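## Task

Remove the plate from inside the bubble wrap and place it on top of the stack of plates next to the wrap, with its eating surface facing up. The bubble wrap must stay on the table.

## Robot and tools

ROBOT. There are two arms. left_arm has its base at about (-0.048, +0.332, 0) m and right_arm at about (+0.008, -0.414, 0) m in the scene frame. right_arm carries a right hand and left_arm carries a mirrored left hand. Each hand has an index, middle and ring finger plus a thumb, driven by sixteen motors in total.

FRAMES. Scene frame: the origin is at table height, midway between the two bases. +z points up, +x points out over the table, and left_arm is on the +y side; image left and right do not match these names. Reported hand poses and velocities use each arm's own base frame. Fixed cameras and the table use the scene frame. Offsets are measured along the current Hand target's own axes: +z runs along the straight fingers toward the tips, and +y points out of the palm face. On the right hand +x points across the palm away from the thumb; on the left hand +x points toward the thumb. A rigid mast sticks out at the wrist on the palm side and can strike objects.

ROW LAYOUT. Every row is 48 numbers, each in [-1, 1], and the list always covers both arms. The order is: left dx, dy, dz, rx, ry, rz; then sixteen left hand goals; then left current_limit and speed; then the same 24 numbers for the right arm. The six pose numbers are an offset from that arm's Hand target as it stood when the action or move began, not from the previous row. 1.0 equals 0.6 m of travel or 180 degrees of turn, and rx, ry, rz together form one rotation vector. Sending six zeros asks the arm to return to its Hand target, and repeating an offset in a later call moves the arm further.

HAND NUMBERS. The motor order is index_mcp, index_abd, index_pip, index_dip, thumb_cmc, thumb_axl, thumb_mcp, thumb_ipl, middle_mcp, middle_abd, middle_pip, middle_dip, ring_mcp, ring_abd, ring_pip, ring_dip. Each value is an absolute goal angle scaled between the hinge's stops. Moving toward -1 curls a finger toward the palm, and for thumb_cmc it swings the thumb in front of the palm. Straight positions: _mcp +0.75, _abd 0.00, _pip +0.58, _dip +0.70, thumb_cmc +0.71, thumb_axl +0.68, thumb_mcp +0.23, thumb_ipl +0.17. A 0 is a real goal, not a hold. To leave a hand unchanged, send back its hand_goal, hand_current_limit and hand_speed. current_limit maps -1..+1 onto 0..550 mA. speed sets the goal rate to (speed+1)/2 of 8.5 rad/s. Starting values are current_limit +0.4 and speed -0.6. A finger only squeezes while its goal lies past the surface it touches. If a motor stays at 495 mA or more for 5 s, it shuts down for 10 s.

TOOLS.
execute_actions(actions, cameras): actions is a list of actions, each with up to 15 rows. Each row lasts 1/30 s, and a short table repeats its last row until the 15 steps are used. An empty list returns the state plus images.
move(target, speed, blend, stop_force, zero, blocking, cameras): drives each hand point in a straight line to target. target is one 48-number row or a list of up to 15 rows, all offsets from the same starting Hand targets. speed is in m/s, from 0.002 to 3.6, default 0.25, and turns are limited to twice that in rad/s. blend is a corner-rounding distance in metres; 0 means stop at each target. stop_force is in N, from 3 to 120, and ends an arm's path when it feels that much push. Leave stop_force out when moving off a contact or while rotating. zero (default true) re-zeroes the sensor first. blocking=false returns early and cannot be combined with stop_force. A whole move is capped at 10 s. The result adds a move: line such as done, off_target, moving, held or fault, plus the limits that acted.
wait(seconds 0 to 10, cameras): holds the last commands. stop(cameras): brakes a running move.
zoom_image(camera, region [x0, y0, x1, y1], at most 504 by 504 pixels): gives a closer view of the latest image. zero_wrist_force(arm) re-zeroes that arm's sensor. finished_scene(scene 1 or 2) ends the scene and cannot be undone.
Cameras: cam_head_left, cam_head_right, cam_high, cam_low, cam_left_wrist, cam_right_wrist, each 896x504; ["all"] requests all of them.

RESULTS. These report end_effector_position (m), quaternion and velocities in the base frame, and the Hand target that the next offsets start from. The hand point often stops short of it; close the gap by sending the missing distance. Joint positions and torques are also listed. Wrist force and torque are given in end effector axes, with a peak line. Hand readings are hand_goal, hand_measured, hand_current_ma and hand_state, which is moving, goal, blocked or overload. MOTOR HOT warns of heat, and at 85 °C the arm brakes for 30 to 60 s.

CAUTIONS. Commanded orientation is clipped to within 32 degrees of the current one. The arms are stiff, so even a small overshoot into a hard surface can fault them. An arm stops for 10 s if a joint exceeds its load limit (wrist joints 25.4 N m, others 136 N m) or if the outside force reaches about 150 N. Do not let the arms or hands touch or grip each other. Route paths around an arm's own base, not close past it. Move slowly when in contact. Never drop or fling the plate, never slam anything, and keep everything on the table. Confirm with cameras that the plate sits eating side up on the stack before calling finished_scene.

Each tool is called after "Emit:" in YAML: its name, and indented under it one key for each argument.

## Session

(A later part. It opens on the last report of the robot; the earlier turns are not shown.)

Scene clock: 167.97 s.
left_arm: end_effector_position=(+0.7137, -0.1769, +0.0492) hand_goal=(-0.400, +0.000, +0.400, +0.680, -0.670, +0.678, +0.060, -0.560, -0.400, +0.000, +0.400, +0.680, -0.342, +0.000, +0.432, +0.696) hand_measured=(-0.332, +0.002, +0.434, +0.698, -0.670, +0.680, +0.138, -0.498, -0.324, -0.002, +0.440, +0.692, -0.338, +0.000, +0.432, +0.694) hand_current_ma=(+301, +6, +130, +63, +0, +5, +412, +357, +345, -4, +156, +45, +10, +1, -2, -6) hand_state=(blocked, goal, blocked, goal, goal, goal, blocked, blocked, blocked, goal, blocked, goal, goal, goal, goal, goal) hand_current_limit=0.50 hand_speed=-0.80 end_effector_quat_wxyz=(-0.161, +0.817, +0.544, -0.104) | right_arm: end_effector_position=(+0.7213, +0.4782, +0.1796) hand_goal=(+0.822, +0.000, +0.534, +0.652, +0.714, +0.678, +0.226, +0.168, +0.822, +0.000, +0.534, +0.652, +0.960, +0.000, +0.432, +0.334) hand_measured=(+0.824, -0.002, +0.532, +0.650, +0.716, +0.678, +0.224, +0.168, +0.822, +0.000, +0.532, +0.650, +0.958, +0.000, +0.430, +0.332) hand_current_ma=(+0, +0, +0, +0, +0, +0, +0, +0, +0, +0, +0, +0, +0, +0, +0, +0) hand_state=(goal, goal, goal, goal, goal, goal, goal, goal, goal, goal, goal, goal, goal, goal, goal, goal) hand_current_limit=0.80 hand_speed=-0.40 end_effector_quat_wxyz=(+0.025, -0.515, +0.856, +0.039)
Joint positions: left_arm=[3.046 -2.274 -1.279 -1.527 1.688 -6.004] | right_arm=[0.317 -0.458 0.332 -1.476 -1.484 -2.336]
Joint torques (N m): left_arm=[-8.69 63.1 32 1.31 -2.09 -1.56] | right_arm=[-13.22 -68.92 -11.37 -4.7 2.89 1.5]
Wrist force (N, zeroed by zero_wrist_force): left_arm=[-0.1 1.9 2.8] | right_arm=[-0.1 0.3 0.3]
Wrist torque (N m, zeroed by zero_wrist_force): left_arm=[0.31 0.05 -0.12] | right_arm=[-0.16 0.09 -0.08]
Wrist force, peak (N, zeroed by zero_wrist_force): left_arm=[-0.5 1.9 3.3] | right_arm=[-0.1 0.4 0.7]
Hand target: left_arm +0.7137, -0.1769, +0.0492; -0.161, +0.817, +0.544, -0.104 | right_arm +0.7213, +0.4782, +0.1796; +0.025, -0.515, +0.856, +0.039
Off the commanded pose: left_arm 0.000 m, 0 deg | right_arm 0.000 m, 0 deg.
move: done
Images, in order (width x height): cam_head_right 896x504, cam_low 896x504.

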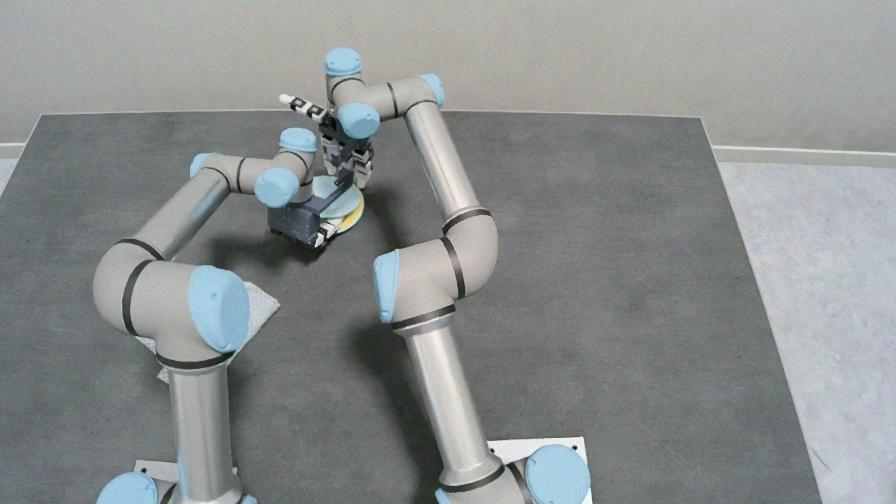

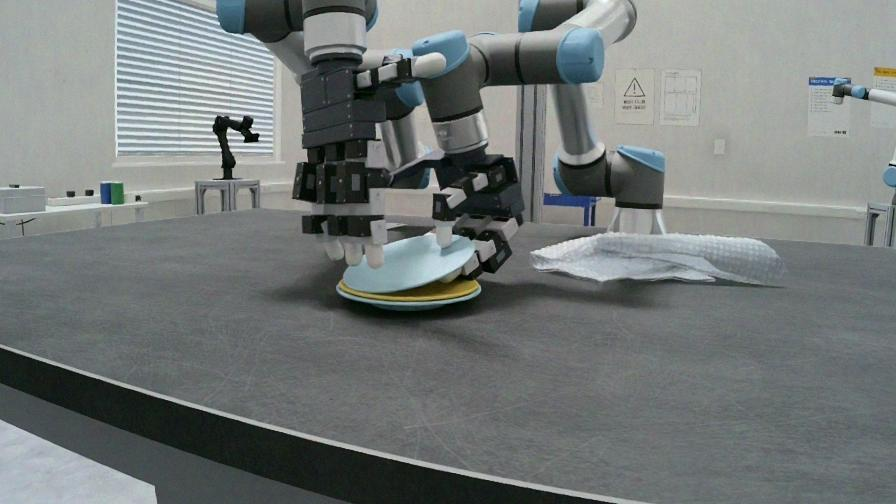

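Emit:
move:
  target: [0,0,0,0,0,0,-0.40,0,0.40,0.68,-0.671,0.678,0.06,-0.56,-0.40,0,0.40,0.68,-0.342,0,0.431,0.696,0.5,-0.8,0.0035,-0.0017,0.0415,0,0,0,0.822,0,0.533,0.652,0.714,0.678,0.226,0.168,0.822,0,0.533,0.652,0.96,0,0.431,0.333,0.8,-0.4]
  speed: 0.02
  stop_force: 5
  cameras: ["cam_low","cam_head_right"]

Scene clock: 170.07 s.
left_arm: end_effector_position=(+0.7137, -0.1769, +0.0492) hand_goal=(-0.400, +0.000, +0.400, +0.680, -0.670, +0.678, +0.060, -0.560, -0.400, +0.000, +0.400, +0.680, -0.342, +0.000, +0.432, +0.696) hand_measured=(-0.334, +0.002, +0.432, +0.696, -0.672, +0.678, +0.138, -0.498, -0.322, +0.000, +0.448, +0.698, -0.338, +0.000, +0.432, +0.694) hand_current_ma=(+292, +7, +126, +60, -7, -2, +413, +353, +354, -2, +190, +65, +11, +1, -2, -6) hand_state=(blocked, goal, blocked, goal, goal, goal, blocked, blocked, blocked, goal, blocked, goal, goal, goal, goal, goal) hand_current_limit=0.50 hand_speed=-0.80 end_effector_quat_wxyz=(-0.161, +0.817, +0.544, -0.104) | right_arm: end_effector_position=(+0.7213, +0.4782, +0.1593) hand_goal=(+0.822, +0.000, +0.534, +0.652, +0.714, +0.678, +0.226, +0.168, +0.822, +0.000, +0.534, +0.652, +0.960, +0.000, +0.432, +0.334) hand_measured=(+0.822, -0.002, +0.532, +0.650, +0.716, +0.678, +0.224, +0.168, +0.822, +0.000, +0.532, +0.650, +0.958, +0.000, +0.430, +0.332) hand_current_ma=(+0, +0, +0, +0, +0, +0, +0, +0, +0, +0, +0, +0, +0, +0, +0, +0) hand_state=(goal, goal, goal, goal, goal, goal, goal, goal, goal, goal, goal, goal, goal, goal, goal, goal) hand_current_limit=0.80 hand_speed=-0.40 end_effector_quat_wxyz=(+0.025, -0.515, +0.856, +0.039)
Joint positions: left_arm=[3.046 -2.274 -1.279 -1.527 1.688 -6.004] | right_arm=[0.317 -0.471 0.409 -1.54 -1.484 -2.336]
Joint torques (N m): left_arm=[-8.89 59.47 31.31 1.37 -2.05 -1.57] | right_arm=[-9.91 -48.41 -33.44 -0.46 -0.93 -1.44]
Wrist force (N, zeroed by zero_wrist_force): left_arm=[-0.3 1.3 3.2] | right_arm=[-0.4 0.3 -0.9]
Wrist torque (N m, zeroed by zero_wrist_force): left_arm=[0.29 0.07 -0.08] | right_arm=[-0.04 0.13 -0.10]
Wrist force, peak (N, zeroed by zero_wrist_force): left_arm=[-0.2 2.2 3.1] | right_arm=[-0.1 0.4 -9.0]
Hand target: left_arm +0.7137, -0.1769, +0.0492; -0.161, +0.817, +0.544, -0.104 | right_arm +0.7213, +0.4782, +0.1593; +0.025, -0.515, +0.856, +0.039 (not the last commanded pose)
Off the commanded pose: left_arm 0.000 m, 0 deg | right_arm 0.005 m, 0 deg.
move: contact (right_arm)
Images, in order (width x height): cam_head_right 896x504, cam_low 896x504.

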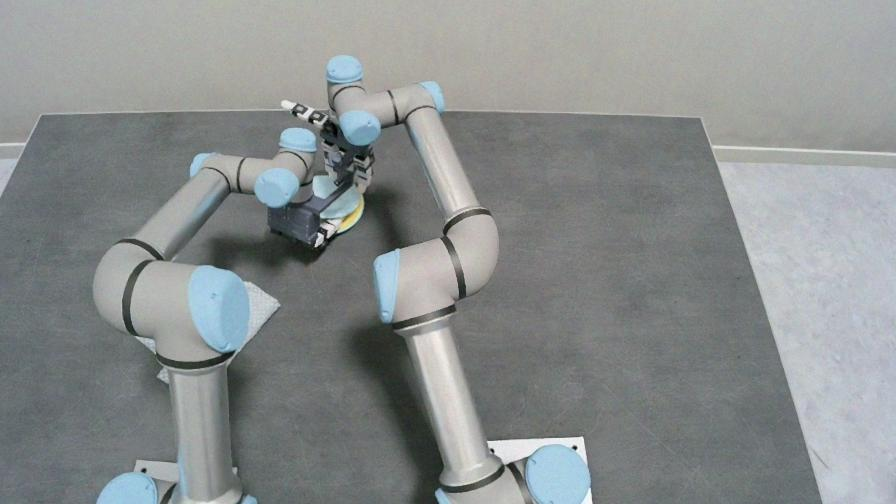

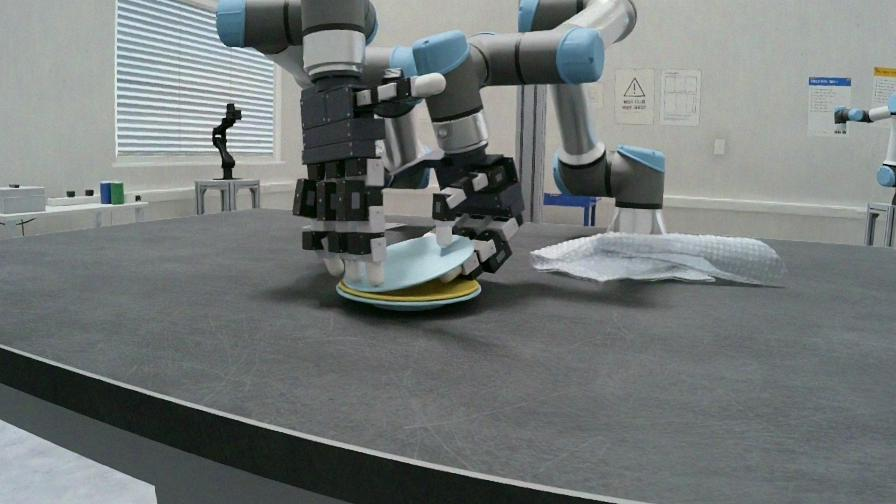

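Emit:
zoom_image:
  camera: "cam_low"
  region: [290, 180, 540, 330]

Emit:
zoom_image:
  camera: "cam_head_right"
  region: [270, 130, 400, 260]

Scaled by 2.016 from the camera's 896x504 image, which has a finer 1280x720 frame.

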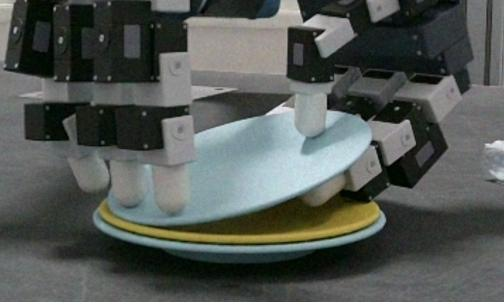

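Scaled by 3.877 from the camera's 896x504 image, which has a finer 1280x720 frame.

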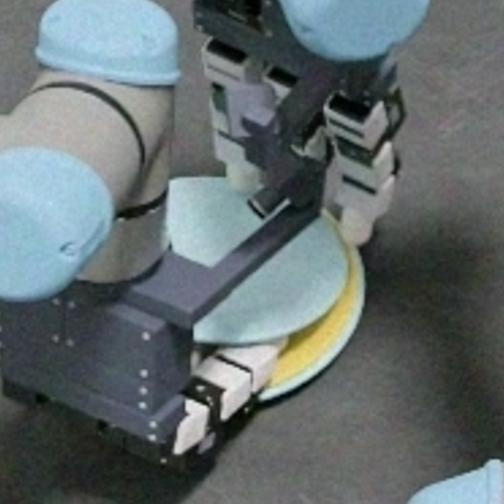

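Emit:
move:
  target: [0,0,0,0,0,0,-0.40,0,0.40,0.68,-0.671,0.678,0.06,-0.56,-0.40,0,0.40,0.68,-0.342,0,0.431,0.696,0.5,-0.8,0.0011,-0.0005,0.0133,0,0,0,0.822,0,0.533,0.652,0.714,0.678,0.226,0.168,0.822,0,0.533,0.652,0.96,0,0.431,0.333,0.8,-0.4]
  speed: 0.01
  stop_force: 5

Scene clock: 171.50 s.
left_arm: end_effector_position=(+0.7137, -0.1769, +0.0492) hand_goal=(-0.400, +0.000, +0.400, +0.680, -0.670, +0.678, +0.060, -0.560, -0.400, +0.000, +0.400, +0.680, -0.342, +0.000, +0.432, +0.696) hand_measured=(-0.334, +0.002, +0.432, +0.696, -0.674, +0.678, +0.138, -0.498, -0.322, +0.000, +0.448, +0.698, -0.338, +0.000, +0.432, +0.694) hand_current_ma=(+292, +7, +126, +60, -9, -2, +412, +353, +354, -2, +190, +68, +11, +1, -2, -6) hand_state=(blocked, goal, blocked, goal, goal, goal, blocked, blocked, blocked, goal, blocked, goal, goal, goal, goal, goal) hand_current_limit=0.50 hand_speed=-0.80 end_effector_quat_wxyz=(-0.161, +0.817, +0.544, -0.104) | right_arm: end_effector_position=(+0.7213, +0.4782, +0.1589) hand_goal=(+0.822, +0.000, +0.534, +0.652, +0.714, +0.678, +0.226, +0.168, +0.822, +0.000, +0.534, +0.652, +0.960, +0.000, +0.432, +0.334) hand_measured=(+0.822, -0.002, +0.532, +0.650, +0.716, +0.678, +0.224, +0.168, +0.822, +0.000, +0.532, +0.648, +0.958, +0.000, +0.430, +0.332) hand_current_ma=(+0, +0, +0, +0, +0, +0, +0, +0, +0, +0, +0, +0, +0, +0, +0, +0) hand_state=(goal, goal, goal, goal, goal, goal, goal, goal, goal, goal, goal, goal, goal, goal, goal, goal) hand_current_limit=0.80 hand_speed=-0.40 end_effector_quat_wxyz=(+0.025, -0.515, +0.856, +0.039)
Joint positions: left_arm=[3.046 -2.274 -1.279 -1.527 1.688 -6.004] | right_arm=[0.317 -0.471 0.41 -1.541 -1.484 -2.336]
Joint torques (N m): left_arm=[-8.8 54.09 29.33 1.49 -2.13 -1.59] | right_arm=[-7.1 -45.98 -33.16 -0.1 -1.04 -1.28]
Wrist force (N, zeroed by zero_wrist_force): left_arm=[-0.2 1.0 2.7] | right_arm=[-0.3 0.5 -4.1]
Wrist torque (N m, zeroed by zero_wrist_force): left_arm=[0.27 0.08 -0.08] | right_arm=[0.24 0.21 -0.09]
Wrist force, peak (N, zeroed by zero_wrist_force): left_arm=[-0.3 1.4 3.3] | right_arm=[-0.1 0.4 -10.3]
Hand target: left_arm +0.7137, -0.1769, +0.0492; -0.161, +0.817, +0.544, -0.104 | right_arm +0.7213, +0.4782, +0.1589; +0.025, -0.515, +0.856, +0.039 (not the last commanded pose)
Off the commanded pose: left_arm 0.000 m, 0 deg | right_arm 0.008 m, 0 deg.
move: contact (right_arm)

Emit:
move:
  target:
    - [0,0,0,0,0,0,-0.40,0,0.40,0.68,-0.671,0.678,0.19,-0.32,-0.40,0,0.40,0.68,-0.342,0,0.431,0.696,0.5,-0.9,0,0,0,0,0,0,0.822,0,0.533,0.652,0.714,0.678,0.226,0.168,0.822,0,0.533,0.652,0.96,0,0.431,0.333,0.8,-0.4]
  speed: 0.02
  cameras: ["cam_low"]

Scene clock: 172.77 s.
left_arm: end_effector_position=(+0.7137, -0.1769, +0.0492) hand_goal=(-0.400, +0.000, +0.400, +0.680, -0.670, +0.678, +0.190, -0.320, -0.400, +0.000, +0.400, +0.680, -0.342, +0.000, +0.432, +0.696) hand_measured=(-0.348, +0.002, +0.426, +0.692, -0.672, +0.678, +0.182, -0.322, -0.332, +0.000, +0.442, +0.694, -0.342, +0.000, +0.432, +0.694) hand_current_ma=(+228, +7, +94, +43, -7, -2, -30, -11, +304, -2, +162, +48, -1, +1, -2, -6) hand_state=(blocked, goal, blocked, goal, goal, goal, goal, goal, blocked, goal, blocked, goal, goal, goal, goal, goal) hand_current_limit=0.50 hand_speed=-0.90 end_effector_quat_wxyz=(-0.161, +0.817, +0.544, -0.104) | right_arm: end_effector_position=(+0.7213, +0.4782, +0.1589) hand_goal=(+0.822, +0.000, +0.534, +0.652, +0.714, +0.678, +0.226, +0.168, +0.822, +0.000, +0.534, +0.652, +0.960, +0.000, +0.432, +0.334) hand_measured=(+0.822, -0.002, +0.534, +0.650, +0.716, +0.678, +0.224, +0.168, +0.822, +0.000, +0.532, +0.648, +0.958, +0.000, +0.430, +0.332) hand_current_ma=(+0, +0, +0, +0, +0, +0, +0, +0, +0, +0, +0, +0, +0, +0, +0, +0) hand_state=(goal, goal, goal, goal, goal, goal, goal, goal, goal, goal, goal, goal, goal, goal, goal, goal) hand_current_limit=0.80 hand_speed=-0.40 end_effector_quat_wxyz=(+0.025, -0.515, +0.856, +0.039)
Joint positions: left_arm=[3.046 -2.274 -1.279 -1.527 1.688 -6.004] | right_arm=[0.317 -0.471 0.41 -1.541 -1.484 -2.336]
Joint torques (N m): left_arm=[-8.66 48.79 27.39 1.44 -2.12 -1.51] | right_arm=[-8.08 -47.9 -30.9 -0.08 -1.01 -1.41]
Wrist force (N, zeroed by zero_wrist_force): left_arm=[0.1 -1.5 2.6] | right_arm=[-0.1 -0.2 -5.3]
Wrist torque (N m, zeroed by zero_wrist_force): left_arm=[0.11 -0.02 -0.06] | right_arm=[0.33 0.17 -0.08]
Wrist force, peak (N, zeroed by zero_wrist_force): left_arm=[0.1 -1.6 3.0] | right_arm=[-0.3 -0.1 -6.2]
Hand target: left_arm +0.7137, -0.1769, +0.0492; -0.161, +0.817, +0.544, -0.104 | right_arm +0.7213, +0.4782, +0.1589; +0.025, -0.515, +0.856, +0.039
Off the commanded pose: left_arm 0.000 m, 0 deg | right_arm 0.000 m, 0 deg.
move: done
Images, in order (width x height): cam_low 896x504.

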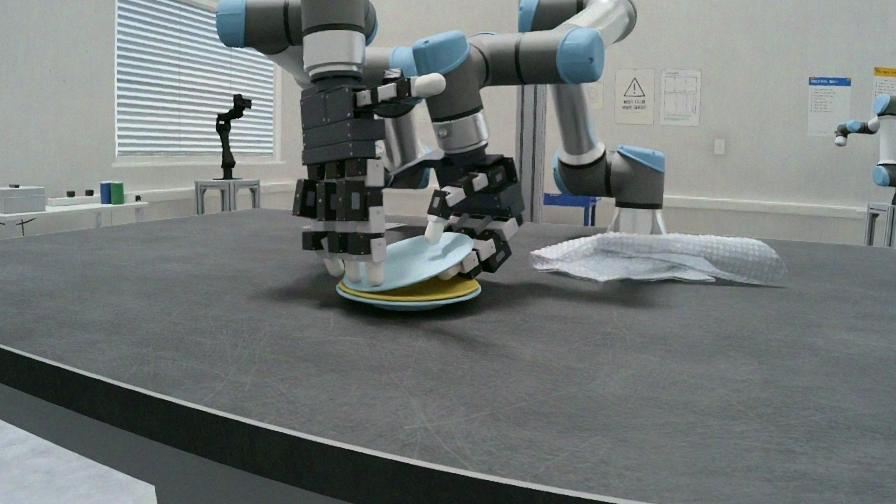

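Emit:
move:
  target:
    - [0,0,0,0,0,0,-0.36,0,0.425,0.69,-0.671,0.678,0.1,0.2,-0.36,0,0.425,0.69,-0.342,0,0.431,0.696,0.5,-0.9,0,0,0,0,0,0,0.822,0,0.533,0.652,0.714,0.678,0.226,0.168,0.822,0,0.533,0.652,0.96,0,0.431,0.333,0.8,-0.4]
  speed: 0.02

Emit:
move:
  target:
    - [0,-0.0325,0.0095,0,0,0,-0.36,0,0.425,0.69,-0.671,0.678,0.0,0.49,-0.36,0,0.425,0.69,-0.342,0,0.431,0.696,0.5,-0.9,0,0,0,0,0,0,0.822,0,0.533,0.652,0.714,0.678,0.226,0.168,0.822,0,0.533,0.652,0.96,0,0.431,0.333,0.8,-0.4]
  speed: 0.02
  cameras: ["cam_low"]

Emit:
zoom_image:
  camera: "cam_low"
  region: [290, 180, 540, 330]

Scene clock: 175.43 s.
left_arm: end_effector_position=(+0.7137, -0.1769, +0.0492) hand_goal=(-0.360, +0.000, +0.426, +0.690, -0.670, +0.678, +0.100, +0.200, -0.360, +0.000, +0.426, +0.690, -0.342, +0.000, +0.432, +0.696) hand_measured=(-0.344, +0.002, +0.432, +0.694, -0.672, +0.678, +0.098, +0.196, -0.328, +0.000, +0.444, +0.694, -0.342, +0.000, +0.432, +0.694) hand_current_ma=(+62, +7, +19, +9, -7, -2, -4, -17, +134, -2, +67, +13, +0, +1, -2, -6) hand_state=(goal, goal, goal, goal, goal, goal, goal, goal, blocked, goal, goal, goal, goal, goal, goal, goal) hand_current_limit=0.50 hand_speed=-0.90 end_effector_quat_wxyz=(-0.161, +0.817, +0.544, -0.104) | right_arm: end_effector_position=(+0.7213, +0.4782, +0.1589) hand_goal=(+0.822, +0.000, +0.534, +0.652, +0.714, +0.678, +0.226, +0.168, +0.822, +0.000, +0.534, +0.652, +0.960, +0.000, +0.432, +0.334) hand_measured=(+0.822, -0.002, +0.534, +0.650, +0.716, +0.678, +0.224, +0.168, +0.822, +0.000, +0.532, +0.648, +0.958, +0.000, +0.430, +0.332) hand_current_ma=(+0, +0, +0, +0, +0, +0, +0, +0, +0, +0, +0, +0, +0, +0, +0, +0) hand_state=(goal, goal, goal, goal, goal, goal, goal, goal, goal, goal, goal, goal, goal, goal, goal, goal) hand_current_limit=0.80 hand_speed=-0.40 end_effector_quat_wxyz=(+0.025, -0.515, +0.856, +0.039)
Joint positions: left_arm=[3.046 -2.274 -1.279 -1.527 1.688 -6.004] | right_arm=[0.317 -0.471 0.41 -1.541 -1.484 -2.336]
Joint torques (N m): left_arm=[-9.11 38.7 23.62 1.56 -2.1 -1.46] | right_arm=[-5.89 -51.42 -23.1 -0.16 -1 -1.33]
Wrist force (N, zeroed by zero_wrist_force): left_arm=[0.1 0.5 2.4] | right_arm=[-0.1 0.3 -4.5]
Wrist torque (N m, zeroed by zero_wrist_force): left_arm=[0.17 0.03 -0.11] | right_arm=[0.22 0.16 -0.07]
Wrist force, peak (N, zeroed by zero_wrist_force): left_arm=[0.0 -1.9 2.5] | right_arm=[-0.3 -0.2 -6.3]
Hand target: left_arm +0.7137, -0.1769, +0.0492; -0.161, +0.817, +0.544, -0.104 | right_arm +0.7213, +0.4782, +0.1589; +0.025, -0.515, +0.856, +0.039
Off the commanded pose: left_arm 0.000 m, 0 deg | right_arm 0.000 m, 0 deg.
move: done

Scene clock: 176.83 s.
left_arm: end_effector_position=(+0.6951, -0.1691, +0.0512) hand_goal=(-0.360, +0.000, +0.426, +0.690, -0.670, +0.678, +0.000, +0.490, -0.360, +0.000, +0.426, +0.690, -0.342, +0.000, +0.432, +0.696) hand_measured=(-0.342, +0.002, +0.434, +0.694, -0.672, +0.678, -0.002, +0.486, -0.328, +0.000, +0.444, +0.694, -0.336, +0.000, +0.432, +0.694) hand_current_ma=(+72, +7, +27, +9, -7, -2, -4, -18, +134, -2, +67, +15, +17, +1, -1, -6) hand_state=(goal, goal, goal, goal, goal, goal, goal, goal, blocked, goal, goal, goal, goal, goal, goal, goal) hand_current_limit=0.50 hand_speed=-0.90 end_effector_quat_wxyz=(-0.161, +0.817, +0.544, -0.104) end_effector_velocity=(-0.002, +0.000, -0.001) end_effector_angular_velocity=(+0.000, +0.003, +0.000) | right_arm: end_effector_position=(+0.7213, +0.4782, +0.1589) hand_goal=(+0.822, +0.000, +0.534, +0.652, +0.714, +0.678, +0.226, +0.168, +0.822, +0.000, +0.534, +0.652, +0.960, +0.000, +0.432, +0.334) hand_measured=(+0.822, -0.002, +0.534, +0.650, +0.716, +0.678, +0.224, +0.168, +0.816, +0.002, +0.530, +0.648, +0.958, +0.000, +0.430, +0.332) hand_current_ma=(+0, +0, +0, +0, +0, +0, +0, +0, -1, +0, +0, +0, +0, +0, +0, +0) hand_state=(goal, goal, goal, goal, goal, goal, goal, goal, goal, goal, goal, goal, goal, goal, goal, goal) hand_current_limit=0.80 hand_speed=-0.40 end_effector_quat_wxyz=(+0.025, -0.515, +0.856, +0.039)
Joint positions: left_arm=[3.055 -2.227 -1.356 -1.497 1.691 -5.996] | right_arm=[0.317 -0.471 0.41 -1.541 -1.484 -2.336]
Joint velocities: left_arm=[0 0.001 -0.005 0.001 0 0] | right_arm=[within noise]
Joint torques (N m): left_arm=[13.12 61.37 10.27 3.68 2.58 1.51] | right_arm=[-7.43 -54.59 -18.41 -2.95 -0.85 -1.68]
Wrist force (N, zeroed by zero_wrist_force): left_arm=[-0.3 1.5 2.2] | right_arm=[-0.3 0.5 0.3]
Wrist torque (N m, zeroed by zero_wrist_force): left_arm=[0.21 0.07 -0.15] | right_arm=[-0.13 0.11 -0.08]
Wrist force, peak (N, zeroed by zero_wrist_force): left_arm=[-0.1 2.0 2.7] | right_arm=[-0.1 0.3 -5.0]
Hand target: left_arm +0.6950, -0.1691, +0.0512; -0.161, +0.817, +0.544, -0.104 | right_arm +0.7213, +0.4782, +0.1589; +0.025, -0.515, +0.856, +0.039
Off the commanded pose: left_arm 0.000 m, 0 deg | right_arm 0.000 m, 0 deg.
move: done
Images, in order (width x height): cam_low 896x504.

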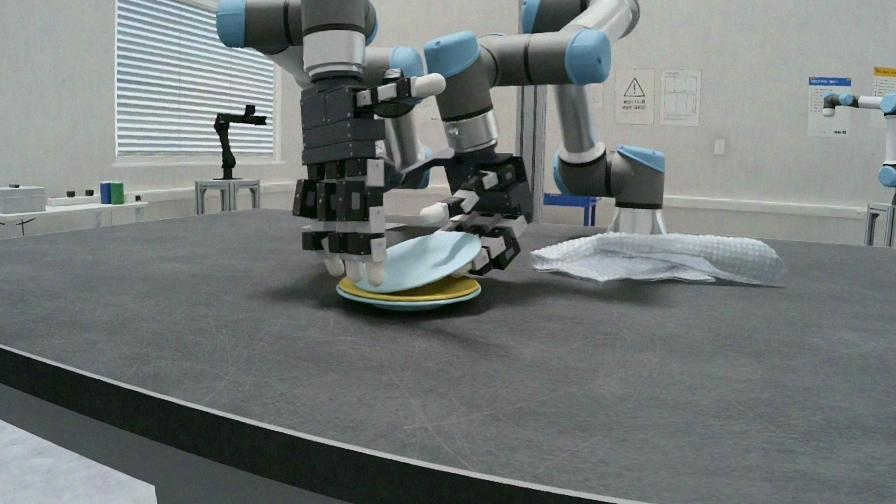

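Scaled by 2.016 from the camera's 896x504 image, which has a finer 1280x720 frame.

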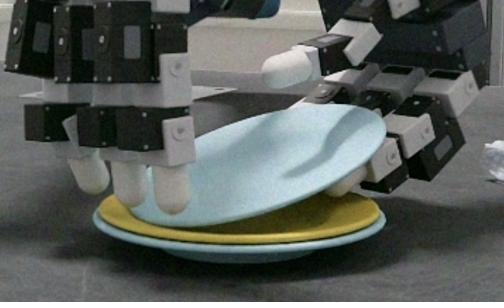

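Emit:
move:
  target:
    - [0,0,0,0,0,0,-0.36,0,0.425,0.69,0.286,0.678,0.0,0.49,-0.36,0,0.425,0.69,-0.342,0,0.431,0.696,0.5,-0.7,-0.0021,0.001,-0.0249,0,0,0,0.822,0,0.533,0.652,0.714,0.678,0.226,0.168,0.822,0,0.533,0.652,0.96,0,0.431,0.333,0.8,-0.4]
  speed: 0.03

Emit:
move:
  target:
    - [0,0,0,0,0,0,-0.36,0,0.425,0.69,0.286,0.678,0.0,-0.968,-0.36,0,0.425,0.69,-0.342,0,0.431,0.696,0.5,-0.7,0,0,0,0,0,0,0.822,0,0.533,0.652,0.714,0.678,0.226,0.168,0.822,0,0.533,0.652,0.96,0,0.431,0.333,0.8,-0.4]
  speed: 0.03
  cameras: ["cam_low","cam_head_left"]

Emit:
zoom_image:
  camera: "cam_low"
  region: [290, 150, 540, 330]

Scene clock: 181.83 s.
left_arm: end_effector_position=(+0.6950, -0.1691, +0.0512) hand_goal=(-0.360, +0.000, +0.426, +0.690, +0.286, +0.678, +0.000, +0.490, -0.360, +0.000, +0.426, +0.690, -0.342, +0.000, +0.432, +0.696) hand_measured=(-0.342, +0.002, +0.434, +0.694, +0.278, +0.678, -0.002, +0.486, -0.328, +0.000, +0.444, +0.694, -0.336, +0.000, +0.432, +0.694) hand_current_ma=(+72, +7, +27, +9, -28, -2, -4, -18, +134, -2, +67, +15, +17, +1, -1, -6) hand_state=(goal, goal, goal, goal, goal, goal, goal, goal, blocked, goal, goal, goal, goal, goal, goal, goal) hand_current_limit=0.50 hand_speed=-0.70 end_effector_quat_wxyz=(-0.161, +0.817, +0.544, -0.104) | right_arm: end_effector_position=(+0.7213, +0.4782, +0.1739) hand_goal=(+0.822, +0.000, +0.534, +0.652, +0.714, +0.678, +0.226, +0.168, +0.822, +0.000, +0.534, +0.652, +0.960, +0.000, +0.432, +0.334) hand_measured=(+0.822, -0.002, +0.534, +0.650, +0.716, +0.678, +0.224, +0.168, +0.816, +0.002, +0.530, +0.648, +0.958, +0.000, +0.430, +0.332) hand_current_ma=(+0, +0, +0, +0, +0, +0, +0, +0, -1, +0, +0, +0, +0, +0, +0, +0) hand_state=(goal, goal, goal, goal, goal, goal, goal, goal, goal, goal, goal, goal, goal, goal, goal, goal) hand_current_limit=0.80 hand_speed=-0.40 end_effector_quat_wxyz=(+0.025, -0.515, +0.856, +0.039)
Joint positions: left_arm=[3.055 -2.227 -1.356 -1.496 1.691 -5.996] | right_arm=[0.317 -0.463 0.355 -1.495 -1.484 -2.336]
Joint torques (N m): left_arm=[12.87 61.48 10.09 3.83 2.64 1.45] | right_arm=[-9.65 -48.9 -34.15 -0.65 2.01 -1.11]
Wrist force (N, zeroed by zero_wrist_force): left_arm=[0.0 1.4 2.8] | right_arm=[-0.1 0.2 0.3]
Wrist torque (N m, zeroed by zero_wrist_force): left_arm=[0.13 0.00 -0.09] | right_arm=[-0.17 0.09 -0.07]
Wrist force, peak (N, zeroed by zero_wrist_force): left_arm=[0.0 1.7 3.0] | right_arm=[-0.2 0.6 0.4]
Hand target: left_arm +0.6950, -0.1691, +0.0512; -0.161, +0.817, +0.544, -0.104 | right_arm +0.7213, +0.4782, +0.1739; +0.025, -0.515, +0.856, +0.039
Off the commanded pose: left_arm 0.000 m, 0 deg | right_arm 0.000 m, 0 deg.
move: done

Scene clock: 183.97 s.
left_arm: end_effector_position=(+0.6950, -0.1691, +0.0512) hand_goal=(-0.360, +0.000, +0.426, +0.690, +0.286, +0.678, +0.000, -0.968, -0.360, +0.000, +0.426, +0.690, -0.342, +0.000, +0.432, +0.696) hand_measured=(-0.342, +0.002, +0.434, +0.694, +0.278, +0.678, -0.002, -0.964, -0.328, +0.000, +0.444, +0.694, -0.336, +0.000, +0.432, +0.694) hand_current_ma=(+72, +7, +27, +9, -25, -2, -4, +15, +134, -2, +67, +15, +17, +1, -1, -6) hand_state=(goal, goal, goal, goal, goal, goal, goal, goal, blocked, goal, goal, goal, goal, goal, goal, goal) hand_current_limit=0.50 hand_speed=-0.70 end_effector_quat_wxyz=(-0.161, +0.817, +0.544, -0.104) | right_arm: end_effector_position=(+0.7213, +0.4782, +0.1739) hand_goal=(+0.822, +0.000, +0.534, +0.652, +0.714, +0.678, +0.226, +0.168, +0.822, +0.000, +0.534, +0.652, +0.960, +0.000, +0.432, +0.334) hand_measured=(+0.822, -0.002, +0.534, +0.650, +0.716, +0.678, +0.224, +0.168, +0.816, +0.002, +0.530, +0.648, +0.958, +0.000, +0.430, +0.332) hand_current_ma=(+0, +0, +0, +0, +0, +0, +0, +0, -1, +0, +0, +0, +0, +0, +0, +0) hand_state=(goal, goal, goal, goal, goal, goal, goal, goal, goal, goal, goal, goal, goal, goal, goal, goal) hand_current_limit=0.80 hand_speed=-0.40 end_effector_quat_wxyz=(+0.025, -0.515, +0.856, +0.039)
Joint positions: left_arm=[3.055 -2.227 -1.356 -1.496 1.691 -5.996] | right_arm=[0.317 -0.463 0.355 -1.495 -1.484 -2.336]
Joint torques (N m): left_arm=[12.08 61.1 10.34 3.71 2.59 1.47] | right_arm=[-2.64 -50.27 -34.93 -0.58 1.93 -1.54]
Wrist force (N, zeroed by zero_wrist_force): left_arm=[-0.2 1.6 2.4] | right_arm=[-0.2 0.5 0.3]
Wrist torque (N m, zeroed by zero_wrist_force): left_arm=[0.19 0.02 -0.12] | right_arm=[-0.13 0.11 -0.07]
Wrist force, peak (N, zeroed by zero_wrist_force): left_arm=[0.0 1.8 2.9] | right_arm=[-0.3 0.5 0.3]
Hand target: left_arm +0.6950, -0.1691, +0.0512; -0.161, +0.817, +0.544, -0.104 | right_arm +0.7213, +0.4782, +0.1739; +0.025, -0.515, +0.856, +0.039
Off the commanded pose: left_arm 0.000 m, 0 deg | right_arm 0.000 m, 0 deg.
move: done
Images, in order (width x height): cam_head_left 896x504, cam_low 896x504.

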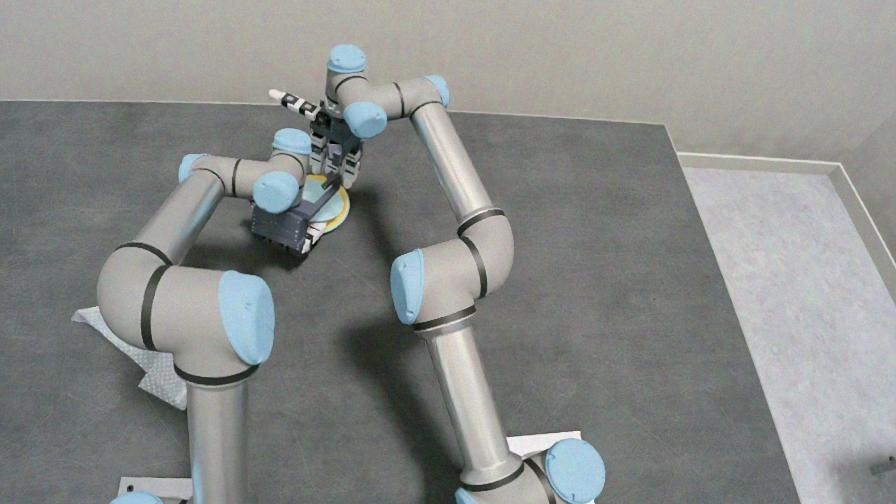

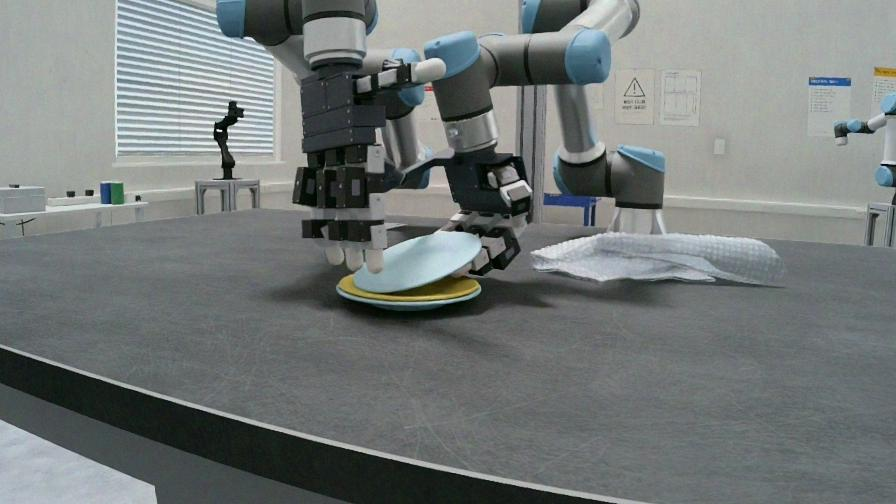

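Scaled by 2.016 from the camera's 896x504 image, which has a finer 1280x720 frame.

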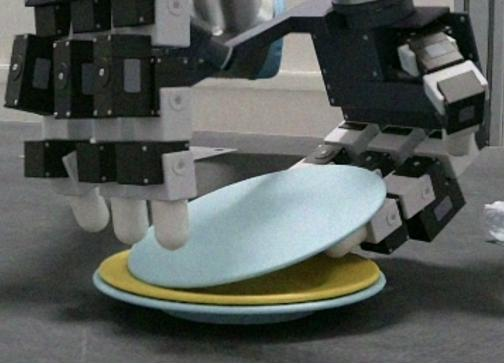

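Emit:
move:
  target:
    - [0,0,0,0,0,0,-0.36,0,0.425,0.69,-0.671,0.678,0.0,-0.968,-0.36,0,0.425,0.69,-0.342,0,0.431,0.696,0.5,-0.8,0,0,0,0,0,0,0.822,0,0.533,0.652,0.714,0.678,0.226,0.168,0.822,0,0.533,0.652,0.96,0,0.431,0.333,0.8,-0.4]
  speed: 0.03
  cameras: ["cam_low"]

Emit:
zoom_image:
  camera: "cam_low"
  region: [290, 150, 540, 330]

Scene clock: 185.73 s.
left_arm: end_effector_position=(+0.6950, -0.1691, +0.0512) hand_goal=(-0.360, +0.000, +0.426, +0.690, -0.670, +0.678, +0.000, -0.968, -0.360, +0.000, +0.426, +0.690, -0.342, +0.000, +0.432, +0.696) hand_measured=(-0.342, +0.002, +0.434, +0.694, -0.668, +0.678, -0.002, -0.964, -0.328, +0.000, +0.444, +0.694, -0.336, +0.000, +0.432, +0.694) hand_current_ma=(+72, +7, +27, +9, +8, -2, -4, +15, +134, -2, +67, +15, +17, +1, -1, -6) hand_state=(goal, goal, goal, goal, goal, goal, goal, goal, blocked, goal, goal, goal, goal, goal, goal, goal) hand_current_limit=0.50 hand_speed=-0.80 end_effector_quat_wxyz=(-0.161, +0.817, +0.544, -0.104) | right_arm: end_effector_position=(+0.7213, +0.4782, +0.1739) hand_goal=(+0.822, +0.000, +0.534, +0.652, +0.714, +0.678, +0.226, +0.168, +0.822, +0.000, +0.534, +0.652, +0.960, +0.000, +0.432, +0.334) hand_measured=(+0.822, -0.002, +0.534, +0.650, +0.716, +0.678, +0.224, +0.168, +0.816, +0.002, +0.530, +0.648, +0.958, +0.000, +0.430, +0.332) hand_current_ma=(+0, +0, +0, +0, +0, +0, +0, +0, -1, +0, +0, +0, +0, +0, +0, +0) hand_state=(goal, goal, goal, goal, goal, goal, goal, goal, goal, goal, goal, goal, goal, goal, goal, goal) hand_current_limit=0.80 hand_speed=-0.40 end_effector_quat_wxyz=(+0.025, -0.515, +0.856, +0.039)
Joint positions: left_arm=[3.055 -2.227 -1.356 -1.496 1.691 -5.996] | right_arm=[0.317 -0.463 0.355 -1.495 -1.484 -2.336]
Joint torques (N m): left_arm=[12.19 60.77 10.23 3.69 2.44 1.53] | right_arm=[1.62 -50.39 -34.74 -0.53 1.81 -1.42]
Wrist force (N, zeroed by zero_wrist_force): left_arm=[-0.3 1.3 2.0] | right_arm=[-0.3 0.5 0.4]
Wrist torque (N m, zeroed by zero_wrist_force): left_arm=[0.17 0.07 -0.13] | right_arm=[-0.14 0.11 -0.08]
Wrist force, peak (N, zeroed by zero_wrist_force): left_arm=[-0.2 1.7 2.8] | right_arm=[-0.4 0.6 0.5]
Hand target: left_arm +0.6950, -0.1691, +0.0512; -0.161, +0.817, +0.544, -0.104 | right_arm +0.7213, +0.4782, +0.1739; +0.025, -0.515, +0.856, +0.039
Off the commanded pose: left_arm 0.000 m, 0 deg | right_arm 0.000 m, 0 deg.
move: done
Images, in order (width x height): cam_low 896x504.

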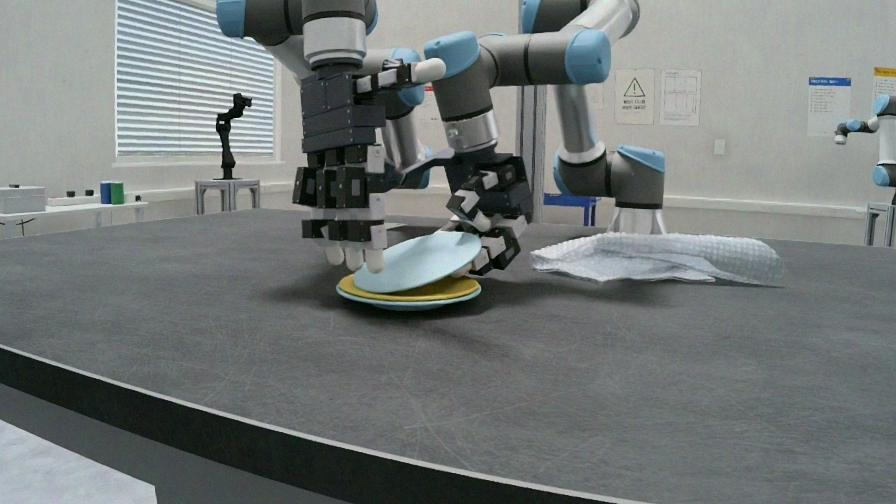

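Scaled by 2.016 from the camera's 896x504 image, which has a finer 1280x720 frame.

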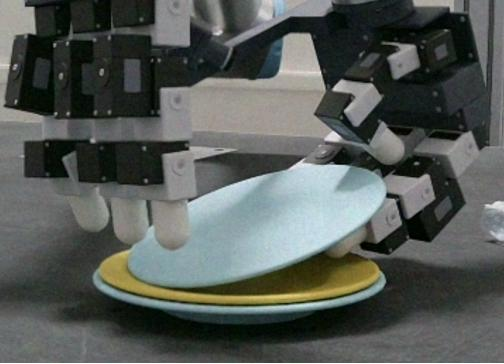

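Emit:
move:
  target:
    - [0,0,0,0,0,0,-0.36,0,0.425,0.69,-0.671,0.678,0.116,-0.951,-0.36,0,0.425,0.69,-0.342,0,0.431,0.696,0.5,-0.93,0,0,0,0,0,0,0.822,0,0.533,0.652,0.714,0.678,0.226,0.168,0.822,0,0.533,0.652,0.96,0,0.431,0.333,0.8,-0.4]
  speed: 0.03

Emit:
move:
  target:
    - [0,0,0,0,0,0,-0.36,0,0.425,0.69,-0.671,0.678,0.180,-0.778,-0.36,0,0.425,0.69,-0.342,0,0.431,0.696,0.5,-0.93,0,0,0,0,0,0,0.822,0,0.533,0.652,0.714,0.678,0.226,0.168,0.822,0,0.533,0.652,0.96,0,0.431,0.333,0.8,-0.4]
  speed: 0.03
  cameras: ["cam_low"]

Emit:
zoom_image:
  camera: "cam_low"
  region: [290, 150, 540, 330]

Scene clock: 187.00 s.
left_arm: end_effector_position=(+0.6950, -0.1691, +0.0512) hand_goal=(-0.360, +0.000, +0.426, +0.690, -0.670, +0.678, +0.116, -0.950, -0.360, +0.000, +0.426, +0.690, -0.342, +0.000, +0.432, +0.696) hand_measured=(-0.342, +0.002, +0.434, +0.694, -0.668, +0.678, +0.110, -0.952, -0.328, +0.000, +0.444, +0.694, -0.336, +0.000, +0.432, +0.694) hand_current_ma=(+72, +7, +27, +9, +8, -2, -21, -5, +134, -2, +67, +15, +17, +1, -1, -6) hand_state=(goal, goal, goal, goal, goal, goal, goal, goal, blocked, goal, goal, goal, goal, goal, goal, goal) hand_current_limit=0.50 hand_speed=-0.93 end_effector_quat_wxyz=(-0.161, +0.817, +0.544, -0.104) | right_arm: end_effector_position=(+0.7213, +0.4782, +0.1739) hand_goal=(+0.822, +0.000, +0.534, +0.652, +0.714, +0.678, +0.226, +0.168, +0.822, +0.000, +0.534, +0.652, +0.960, +0.000, +0.432, +0.334) hand_measured=(+0.822, -0.002, +0.534, +0.650, +0.716, +0.678, +0.224, +0.168, +0.816, +0.002, +0.530, +0.648, +0.958, +0.000, +0.430, +0.332) hand_current_ma=(+0, +0, +0, +0, +0, +0, +0, +0, -1, +0, +0, +0, +0, +0, +0, +0) hand_state=(goal, goal, goal, goal, goal, goal, goal, goal, goal, goal, goal, goal, goal, goal, goal, goal) hand_current_limit=0.80 hand_speed=-0.40 end_effector_quat_wxyz=(+0.025, -0.515, +0.856, +0.039)
Joint positions: left_arm=[3.055 -2.227 -1.356 -1.496 1.691 -5.996] | right_arm=[0.317 -0.463 0.355 -1.495 -1.484 -2.336]
Joint torques (N m): left_arm=[11.57 60.28 10.57 3.64 2.48 1.52] | right_arm=[6.77 -49.74 -36.16 -0.61 1.76 -1.84]
Wrist force (N, zeroed by zero_wrist_force): left_arm=[-0.1 1.6 2.1] | right_arm=[-0.1 0.4 0.2]
Wrist torque (N m, zeroed by zero_wrist_force): left_arm=[0.20 0.05 -0.13] | right_arm=[-0.13 0.09 -0.07]
Wrist force, peak (N, zeroed by zero_wrist_force): left_arm=[-0.3 1.8 2.7] | right_arm=[-0.1 0.6 0.3]
Hand target: left_arm +0.6950, -0.1691, +0.0512; -0.161, +0.817, +0.544, -0.104 | right_arm +0.7213, +0.4782, +0.1739; +0.025, -0.515, +0.856, +0.039
Off the commanded pose: left_arm 0.000 m, 0 deg | right_arm 0.000 m, 0 deg.
move: done

Scene clock: 188.17 s.
left_arm: end_effector_position=(+0.6950, -0.1691, +0.0512) hand_goal=(-0.360, +0.000, +0.426, +0.690, -0.670, +0.678, +0.180, -0.778, -0.360, +0.000, +0.426, +0.690, -0.342, +0.000, +0.432, +0.696) hand_measured=(-0.340, +0.002, +0.434, +0.694, -0.668, +0.678, +0.170, -0.784, -0.328, +0.000, +0.444, +0.696, -0.336, +0.000, +0.432, +0.694) hand_current_ma=(+75, +7, +29, +10, +8, -2, -42, -24, +134, -2, +67, +17, +17, +1, -1, -6) hand_state=(goal, goal, goal, goal, goal, goal, goal, goal, blocked, goal, goal, goal, goal, goal, goal, goal) hand_current_limit=0.50 hand_speed=-0.93 end_effector_quat_wxyz=(-0.161, +0.817, +0.544, -0.104) | right_arm: end_effector_position=(+0.7213, +0.4782, +0.1739) hand_goal=(+0.822, +0.000, +0.534, +0.652, +0.714, +0.678, +0.226, +0.168, +0.822, +0.000, +0.534, +0.652, +0.960, +0.000, +0.432, +0.334) hand_measured=(+0.822, -0.002, +0.534, +0.650, +0.716, +0.678, +0.224, +0.168, +0.816, +0.002, +0.530, +0.648, +0.958, +0.000, +0.430, +0.332) hand_current_ma=(+0, +0, +0, +0, +0, +0, +0, +0, -1, +0, +0, +0, +0, +0, +0, +0) hand_state=(goal, goal, goal, goal, goal, goal, goal, goal, goal, goal, goal, goal, goal, goal, goal, goal) hand_current_limit=0.80 hand_speed=-0.40 end_effector_quat_wxyz=(+0.025, -0.515, +0.856, +0.039)
Joint positions: left_arm=[3.055 -2.227 -1.356 -1.496 1.691 -5.996] | right_arm=[0.317 -0.463 0.355 -1.495 -1.484 -2.336]
Joint torques (N m): left_arm=[11.11 60.21 10.95 3.51 2.42 1.48] | right_arm=[8.87 -49.87 -35.21 -0.63 1.58 -1.68]
Wrist force (N, zeroed by zero_wrist_force): left_arm=[0.1 1.2 2.4] | right_arm=[-0.3 0.5 0.3]
Wrist torque (N m, zeroed by zero_wrist_force): left_arm=[0.20 0.04 -0.12] | right_arm=[-0.13 0.12 -0.08]
Wrist force, peak (N, zeroed by zero_wrist_force): left_arm=[-0.1 1.6 2.7] | right_arm=[-0.3 0.5 0.4]
Hand target: left_arm +0.6950, -0.1691, +0.0512; -0.161, +0.817, +0.544, -0.104 | right_arm +0.7213, +0.4782, +0.1739; +0.025, -0.515, +0.856, +0.039
Off the commanded pose: left_arm 0.000 m, 0 deg | right_arm 0.000 m, 0 deg.
move: done
Images, in order (width x height): cam_low 896x504.

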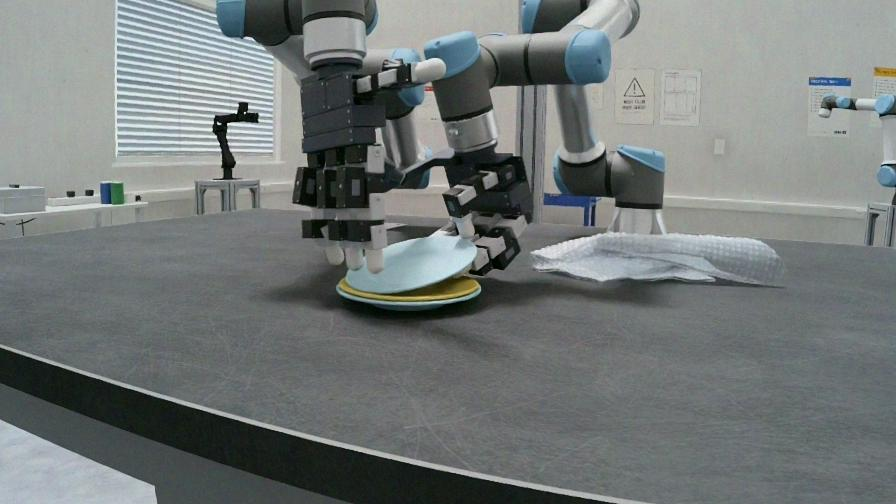

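Scaled by 2.016 from the camera's 896x504 image, which has a finer 1280x720 frame.

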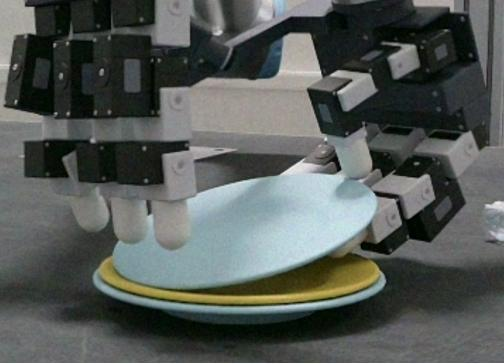

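Emit:
move:
  target:
    - [0,-0.0161,0.0047,0,0,0,-0.36,0,0.425,0.69,-0.671,0.678,0.165,-0.622,-0.36,0,0.425,0.69,-0.342,0,0.431,0.696,0.5,-0.94,0,0,0,0,0,0,0.822,0,0.533,0.652,0.714,0.678,0.226,0.168,0.822,0,0.533,0.652,0.96,0,0.431,0.333,0.8,-0.4]
  speed: 0.01
  cameras: ["cam_low"]

Emit:
zoom_image:
  camera: "cam_low"
  region: [290, 150, 540, 330]

Scene clock: 189.93 s.
left_arm: end_effector_position=(+0.6859, -0.1653, +0.0522) hand_goal=(-0.360, +0.000, +0.426, +0.690, -0.670, +0.678, +0.166, -0.622, -0.360, +0.000, +0.426, +0.690, -0.342, +0.000, +0.432, +0.696) hand_measured=(-0.340, +0.002, +0.434, +0.694, -0.668, +0.678, +0.164, -0.624, -0.324, +0.000, +0.450, +0.700, -0.336, +0.000, +0.432, +0.694) hand_current_ma=(+75, +7, +29, +10, +8, -2, -7, -7, +147, -2, +89, +35, +17, +1, -1, -6) hand_state=(goal, goal, goal, goal, goal, goal, goal, goal, blocked, goal, blocked, goal, goal, goal, goal, goal) hand_current_limit=0.50 hand_speed=-0.94 end_effector_quat_wxyz=(-0.161, +0.817, +0.544, -0.104) | right_arm: end_effector_position=(+0.7213, +0.4782, +0.1739) hand_goal=(+0.822, +0.000, +0.534, +0.652, +0.714, +0.678, +0.226, +0.168, +0.822, +0.000, +0.534, +0.652, +0.960, +0.000, +0.432, +0.334) hand_measured=(+0.822, -0.002, +0.534, +0.650, +0.716, +0.678, +0.224, +0.168, +0.816, +0.002, +0.530, +0.648, +0.958, +0.000, +0.430, +0.332) hand_current_ma=(+0, +0, +0, +0, +0, +0, +0, +0, -1, +0, +0, +0, +0, +0, +0, +0) hand_state=(goal, goal, goal, goal, goal, goal, goal, goal, goal, goal, goal, goal, goal, goal, goal, goal) hand_current_limit=0.80 hand_speed=-0.40 end_effector_quat_wxyz=(+0.025, -0.515, +0.856, +0.039)
Joint positions: left_arm=[3.059 -2.204 -1.393 -1.482 1.692 -5.992] | right_arm=[0.317 -0.463 0.355 -1.495 -1.484 -2.336]
Joint torques (N m): left_arm=[13.32 59.9 9 3.95 2.62 1.52] | right_arm=[8.11 -49.92 -34.94 -0.51 1.6 -1.59]
Wrist force (N, zeroed by zero_wrist_force): left_arm=[-0.2 1.3 2.5] | right_arm=[-0.2 0.4 0.1]
Wrist torque (N m, zeroed by zero_wrist_force): left_arm=[0.21 0.07 -0.12] | right_arm=[-0.13 0.11 -0.08]
Wrist force, peak (N, zeroed by zero_wrist_force): left_arm=[0.0 1.9 2.7] | right_arm=[-0.4 0.5 0.5]
Hand target: left_arm +0.6858, -0.1652, +0.0522; -0.161, +0.817, +0.544, -0.104 | right_arm +0.7213, +0.4782, +0.1739; +0.025, -0.515, +0.856, +0.039
Off the commanded pose: left_arm 0.000 m, 0 deg | right_arm 0.000 m, 0 deg.
move: done
Images, in order (width x height): cam_low 896x504.

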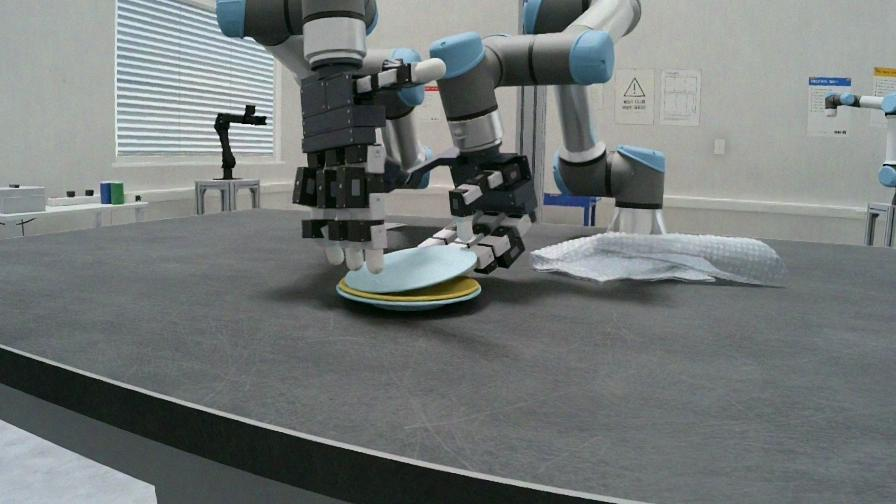

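Scaled by 2.016 from the camera's 896x504 image, which has a finer 1280x720 frame.

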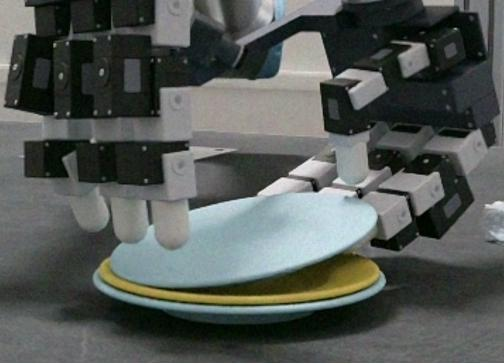

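Emit:
move:
  target:
    - [0,0,0,0,0,0,-0.36,0,0.425,0.69,-0.671,0.678,0.043,-0.580,-0.36,0,0.425,0.69,-0.342,0,0.431,0.696,0.5,-0.94,0,0,0,0,0,0,0.822,0,0.533,0.652,0.714,0.678,0.226,0.168,0.822,0,0.533,0.652,0.96,0,0.431,0.333,0.8,-0.4]
  speed: 0.01

Emit:
move:
  target:
    - [0,0,0,0,0,0,-0.36,0,0.425,0.69,-0.671,0.678,0.029,-0.492,-0.36,0,0.425,0.69,-0.342,0,0.431,0.696,0.5,-0.94,0,0,0,0,0,0,0.822,0,0.533,0.652,0.714,0.678,0.226,0.168,0.822,0,0.533,0.652,0.96,0,0.431,0.333,0.8,-0.4]
  speed: 0.01
  cameras: ["cam_low"]

Emit:
zoom_image:
  camera: "cam_low"
  region: [290, 150, 540, 330]

Scene clock: 191.50 s.
left_arm: end_effector_position=(+0.6858, -0.1652, +0.0522) hand_goal=(-0.360, +0.000, +0.426, +0.690, -0.670, +0.678, +0.044, -0.580, -0.360, +0.000, +0.426, +0.690, -0.342, +0.000, +0.432, +0.696) hand_measured=(-0.340, +0.002, +0.434, +0.694, -0.668, +0.678, +0.044, -0.582, -0.324, +0.000, +0.450, +0.700, -0.336, +0.000, +0.432, +0.694) hand_current_ma=(+75, +7, +29, +10, +8, -2, +3, -5, +147, -2, +89, +35, +17, +1, -1, -6) hand_state=(goal, goal, goal, goal, goal, goal, goal, goal, blocked, goal, blocked, goal, goal, goal, goal, goal) hand_current_limit=0.50 hand_speed=-0.94 end_effector_quat_wxyz=(-0.161, +0.817, +0.544, -0.104) | right_arm: end_effector_position=(+0.7213, +0.4782, +0.1739) hand_goal=(+0.822, +0.000, +0.534, +0.652, +0.714, +0.678, +0.226, +0.168, +0.822, +0.000, +0.534, +0.652, +0.960, +0.000, +0.432, +0.334) hand_measured=(+0.822, -0.002, +0.534, +0.650, +0.716, +0.678, +0.224, +0.168, +0.816, +0.002, +0.530, +0.648, +0.958, +0.000, +0.430, +0.332) hand_current_ma=(+0, +0, +0, +0, +0, +0, +0, +0, -1, +0, +0, +0, +0, +0, +0, +0) hand_state=(goal, goal, goal, goal, goal, goal, goal, goal, goal, goal, goal, goal, goal, goal, goal, goal) hand_current_limit=0.80 hand_speed=-0.40 end_effector_quat_wxyz=(+0.025, -0.515, +0.856, +0.039)
Joint positions: left_arm=[3.059 -2.204 -1.393 -1.482 1.692 -5.992] | right_arm=[0.317 -0.463 0.355 -1.495 -1.484 -2.336]
Joint torques (N m): left_arm=[13.05 60.46 9.71 3.86 2.54 1.48] | right_arm=[8.82 -50.58 -34.37 -0.79 1.44 -1.61]
Wrist force (N, zeroed by zero_wrist_force): left_arm=[-0.4 1.3 2.1] | right_arm=[-0.4 0.4 0.5]
Wrist torque (N m, zeroed by zero_wrist_force): left_arm=[0.22 0.08 -0.13] | right_arm=[-0.17 0.12 -0.09]
Wrist force, peak (N, zeroed by zero_wrist_force): left_arm=[-0.3 1.3 2.8] | right_arm=[-0.5 0.5 0.3]
Hand target: left_arm +0.6858, -0.1652, +0.0522; -0.161, +0.817, +0.544, -0.104 | right_arm +0.7213, +0.4782, +0.1739; +0.025, -0.515, +0.856, +0.039
Off the commanded pose: left_arm 0.000 m, 0 deg | right_arm 0.000 m, 0 deg.
move: done

Scene clock: 192.30 s.
left_arm: end_effector_position=(+0.6858, -0.1652, +0.0522) hand_goal=(-0.360, +0.000, +0.426, +0.690, -0.670, +0.678, +0.030, -0.492, -0.360, +0.000, +0.426, +0.690, -0.342, +0.000, +0.432, +0.696) hand_measured=(-0.334, +0.002, +0.436, +0.694, -0.668, +0.678, +0.030, -0.494, -0.324, -0.002, +0.450, +0.700, -0.336, +0.000, +0.432, +0.694) hand_current_ma=(+100, +7, +35, +10, +4, -2, -3, -7, +147, -4, +89, +35, +17, +1, -1, -6) hand_state=(blocked, goal, goal, goal, goal, goal, goal, goal, blocked, goal, blocked, goal, goal, goal, goal, goal) hand_current_limit=0.50 hand_speed=-0.94 end_effector_quat_wxyz=(-0.161, +0.817, +0.544, -0.104) | right_arm: end_effector_position=(+0.7213, +0.4782, +0.1739) hand_goal=(+0.822, +0.000, +0.534, +0.652, +0.714, +0.678, +0.226, +0.168, +0.822, +0.000, +0.534, +0.652, +0.960, +0.000, +0.432, +0.334) hand_measured=(+0.822, -0.002, +0.534, +0.650, +0.716, +0.678, +0.224, +0.168, +0.816, +0.002, +0.530, +0.648, +0.958, +0.000, +0.430, +0.332) hand_current_ma=(+0, +0, +0, +0, +0, +0, +0, +0, -1, +0, +0, +0, +0, +0, +0, +0) hand_state=(goal, goal, goal, goal, goal, goal, goal, goal, goal, goal, goal, goal, goal, goal, goal, goal) hand_current_limit=0.80 hand_speed=-0.40 end_effector_quat_wxyz=(+0.025, -0.515, +0.856, +0.039)
Joint positions: left_arm=[3.059 -2.204 -1.393 -1.482 1.692 -5.992] | right_arm=[0.317 -0.463 0.355 -1.495 -1.484 -2.336]
Joint torques (N m): left_arm=[12.76 60.38 9.69 3.81 2.62 1.55] | right_arm=[8.4 -50.09 -36.32 -0.43 1.55 -1.53]
Wrist force (N, zeroed by zero_wrist_force): left_arm=[0.1 0.9 1.9] | right_arm=[-0.1 0.4 0.5]
Wrist torque (N m, zeroed by zero_wrist_force): left_arm=[0.20 0.02 -0.09] | right_arm=[-0.16 0.09 -0.07]
Wrist force, peak (N, zeroed by zero_wrist_force): left_arm=[0.0 0.9 2.7] | right_arm=[-0.3 0.6 0.4]
Hand target: left_arm +0.6858, -0.1652, +0.0522; -0.161, +0.817, +0.544, -0.104 | right_arm +0.7213, +0.4782, +0.1739; +0.025, -0.515, +0.856, +0.039
Off the commanded pose: left_arm 0.000 m, 0 deg | right_arm 0.000 m, 0 deg.
move: done
Images, in order (width x height): cam_low 896x504.

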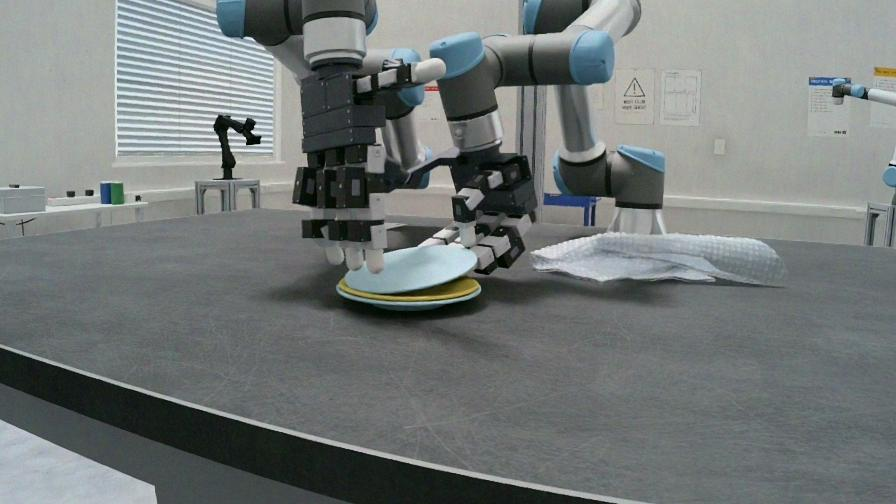

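Scaled by 2.016 from the camera's 896x504 image, which has a finer 1280x720 frame.

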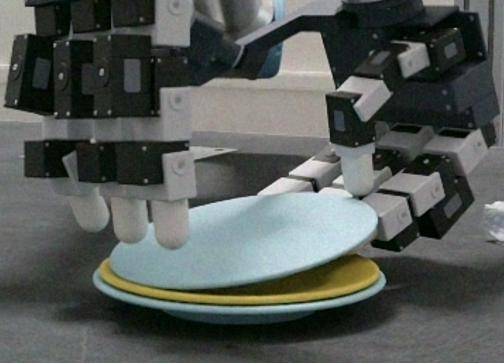

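Emit:
zoom_image:
  camera: "cam_low"
  region: [420, 210, 520, 290]

Scaled by 5.040 from the camera's 896x504 image, which has a finer 1280x720 frame.

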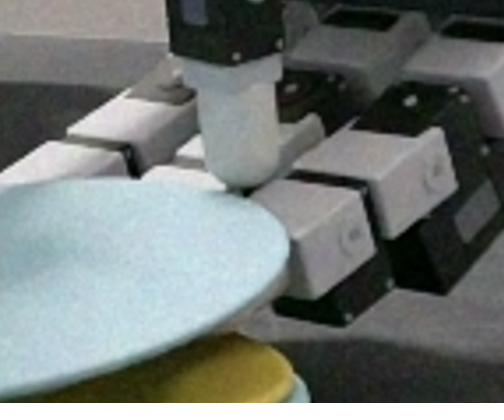

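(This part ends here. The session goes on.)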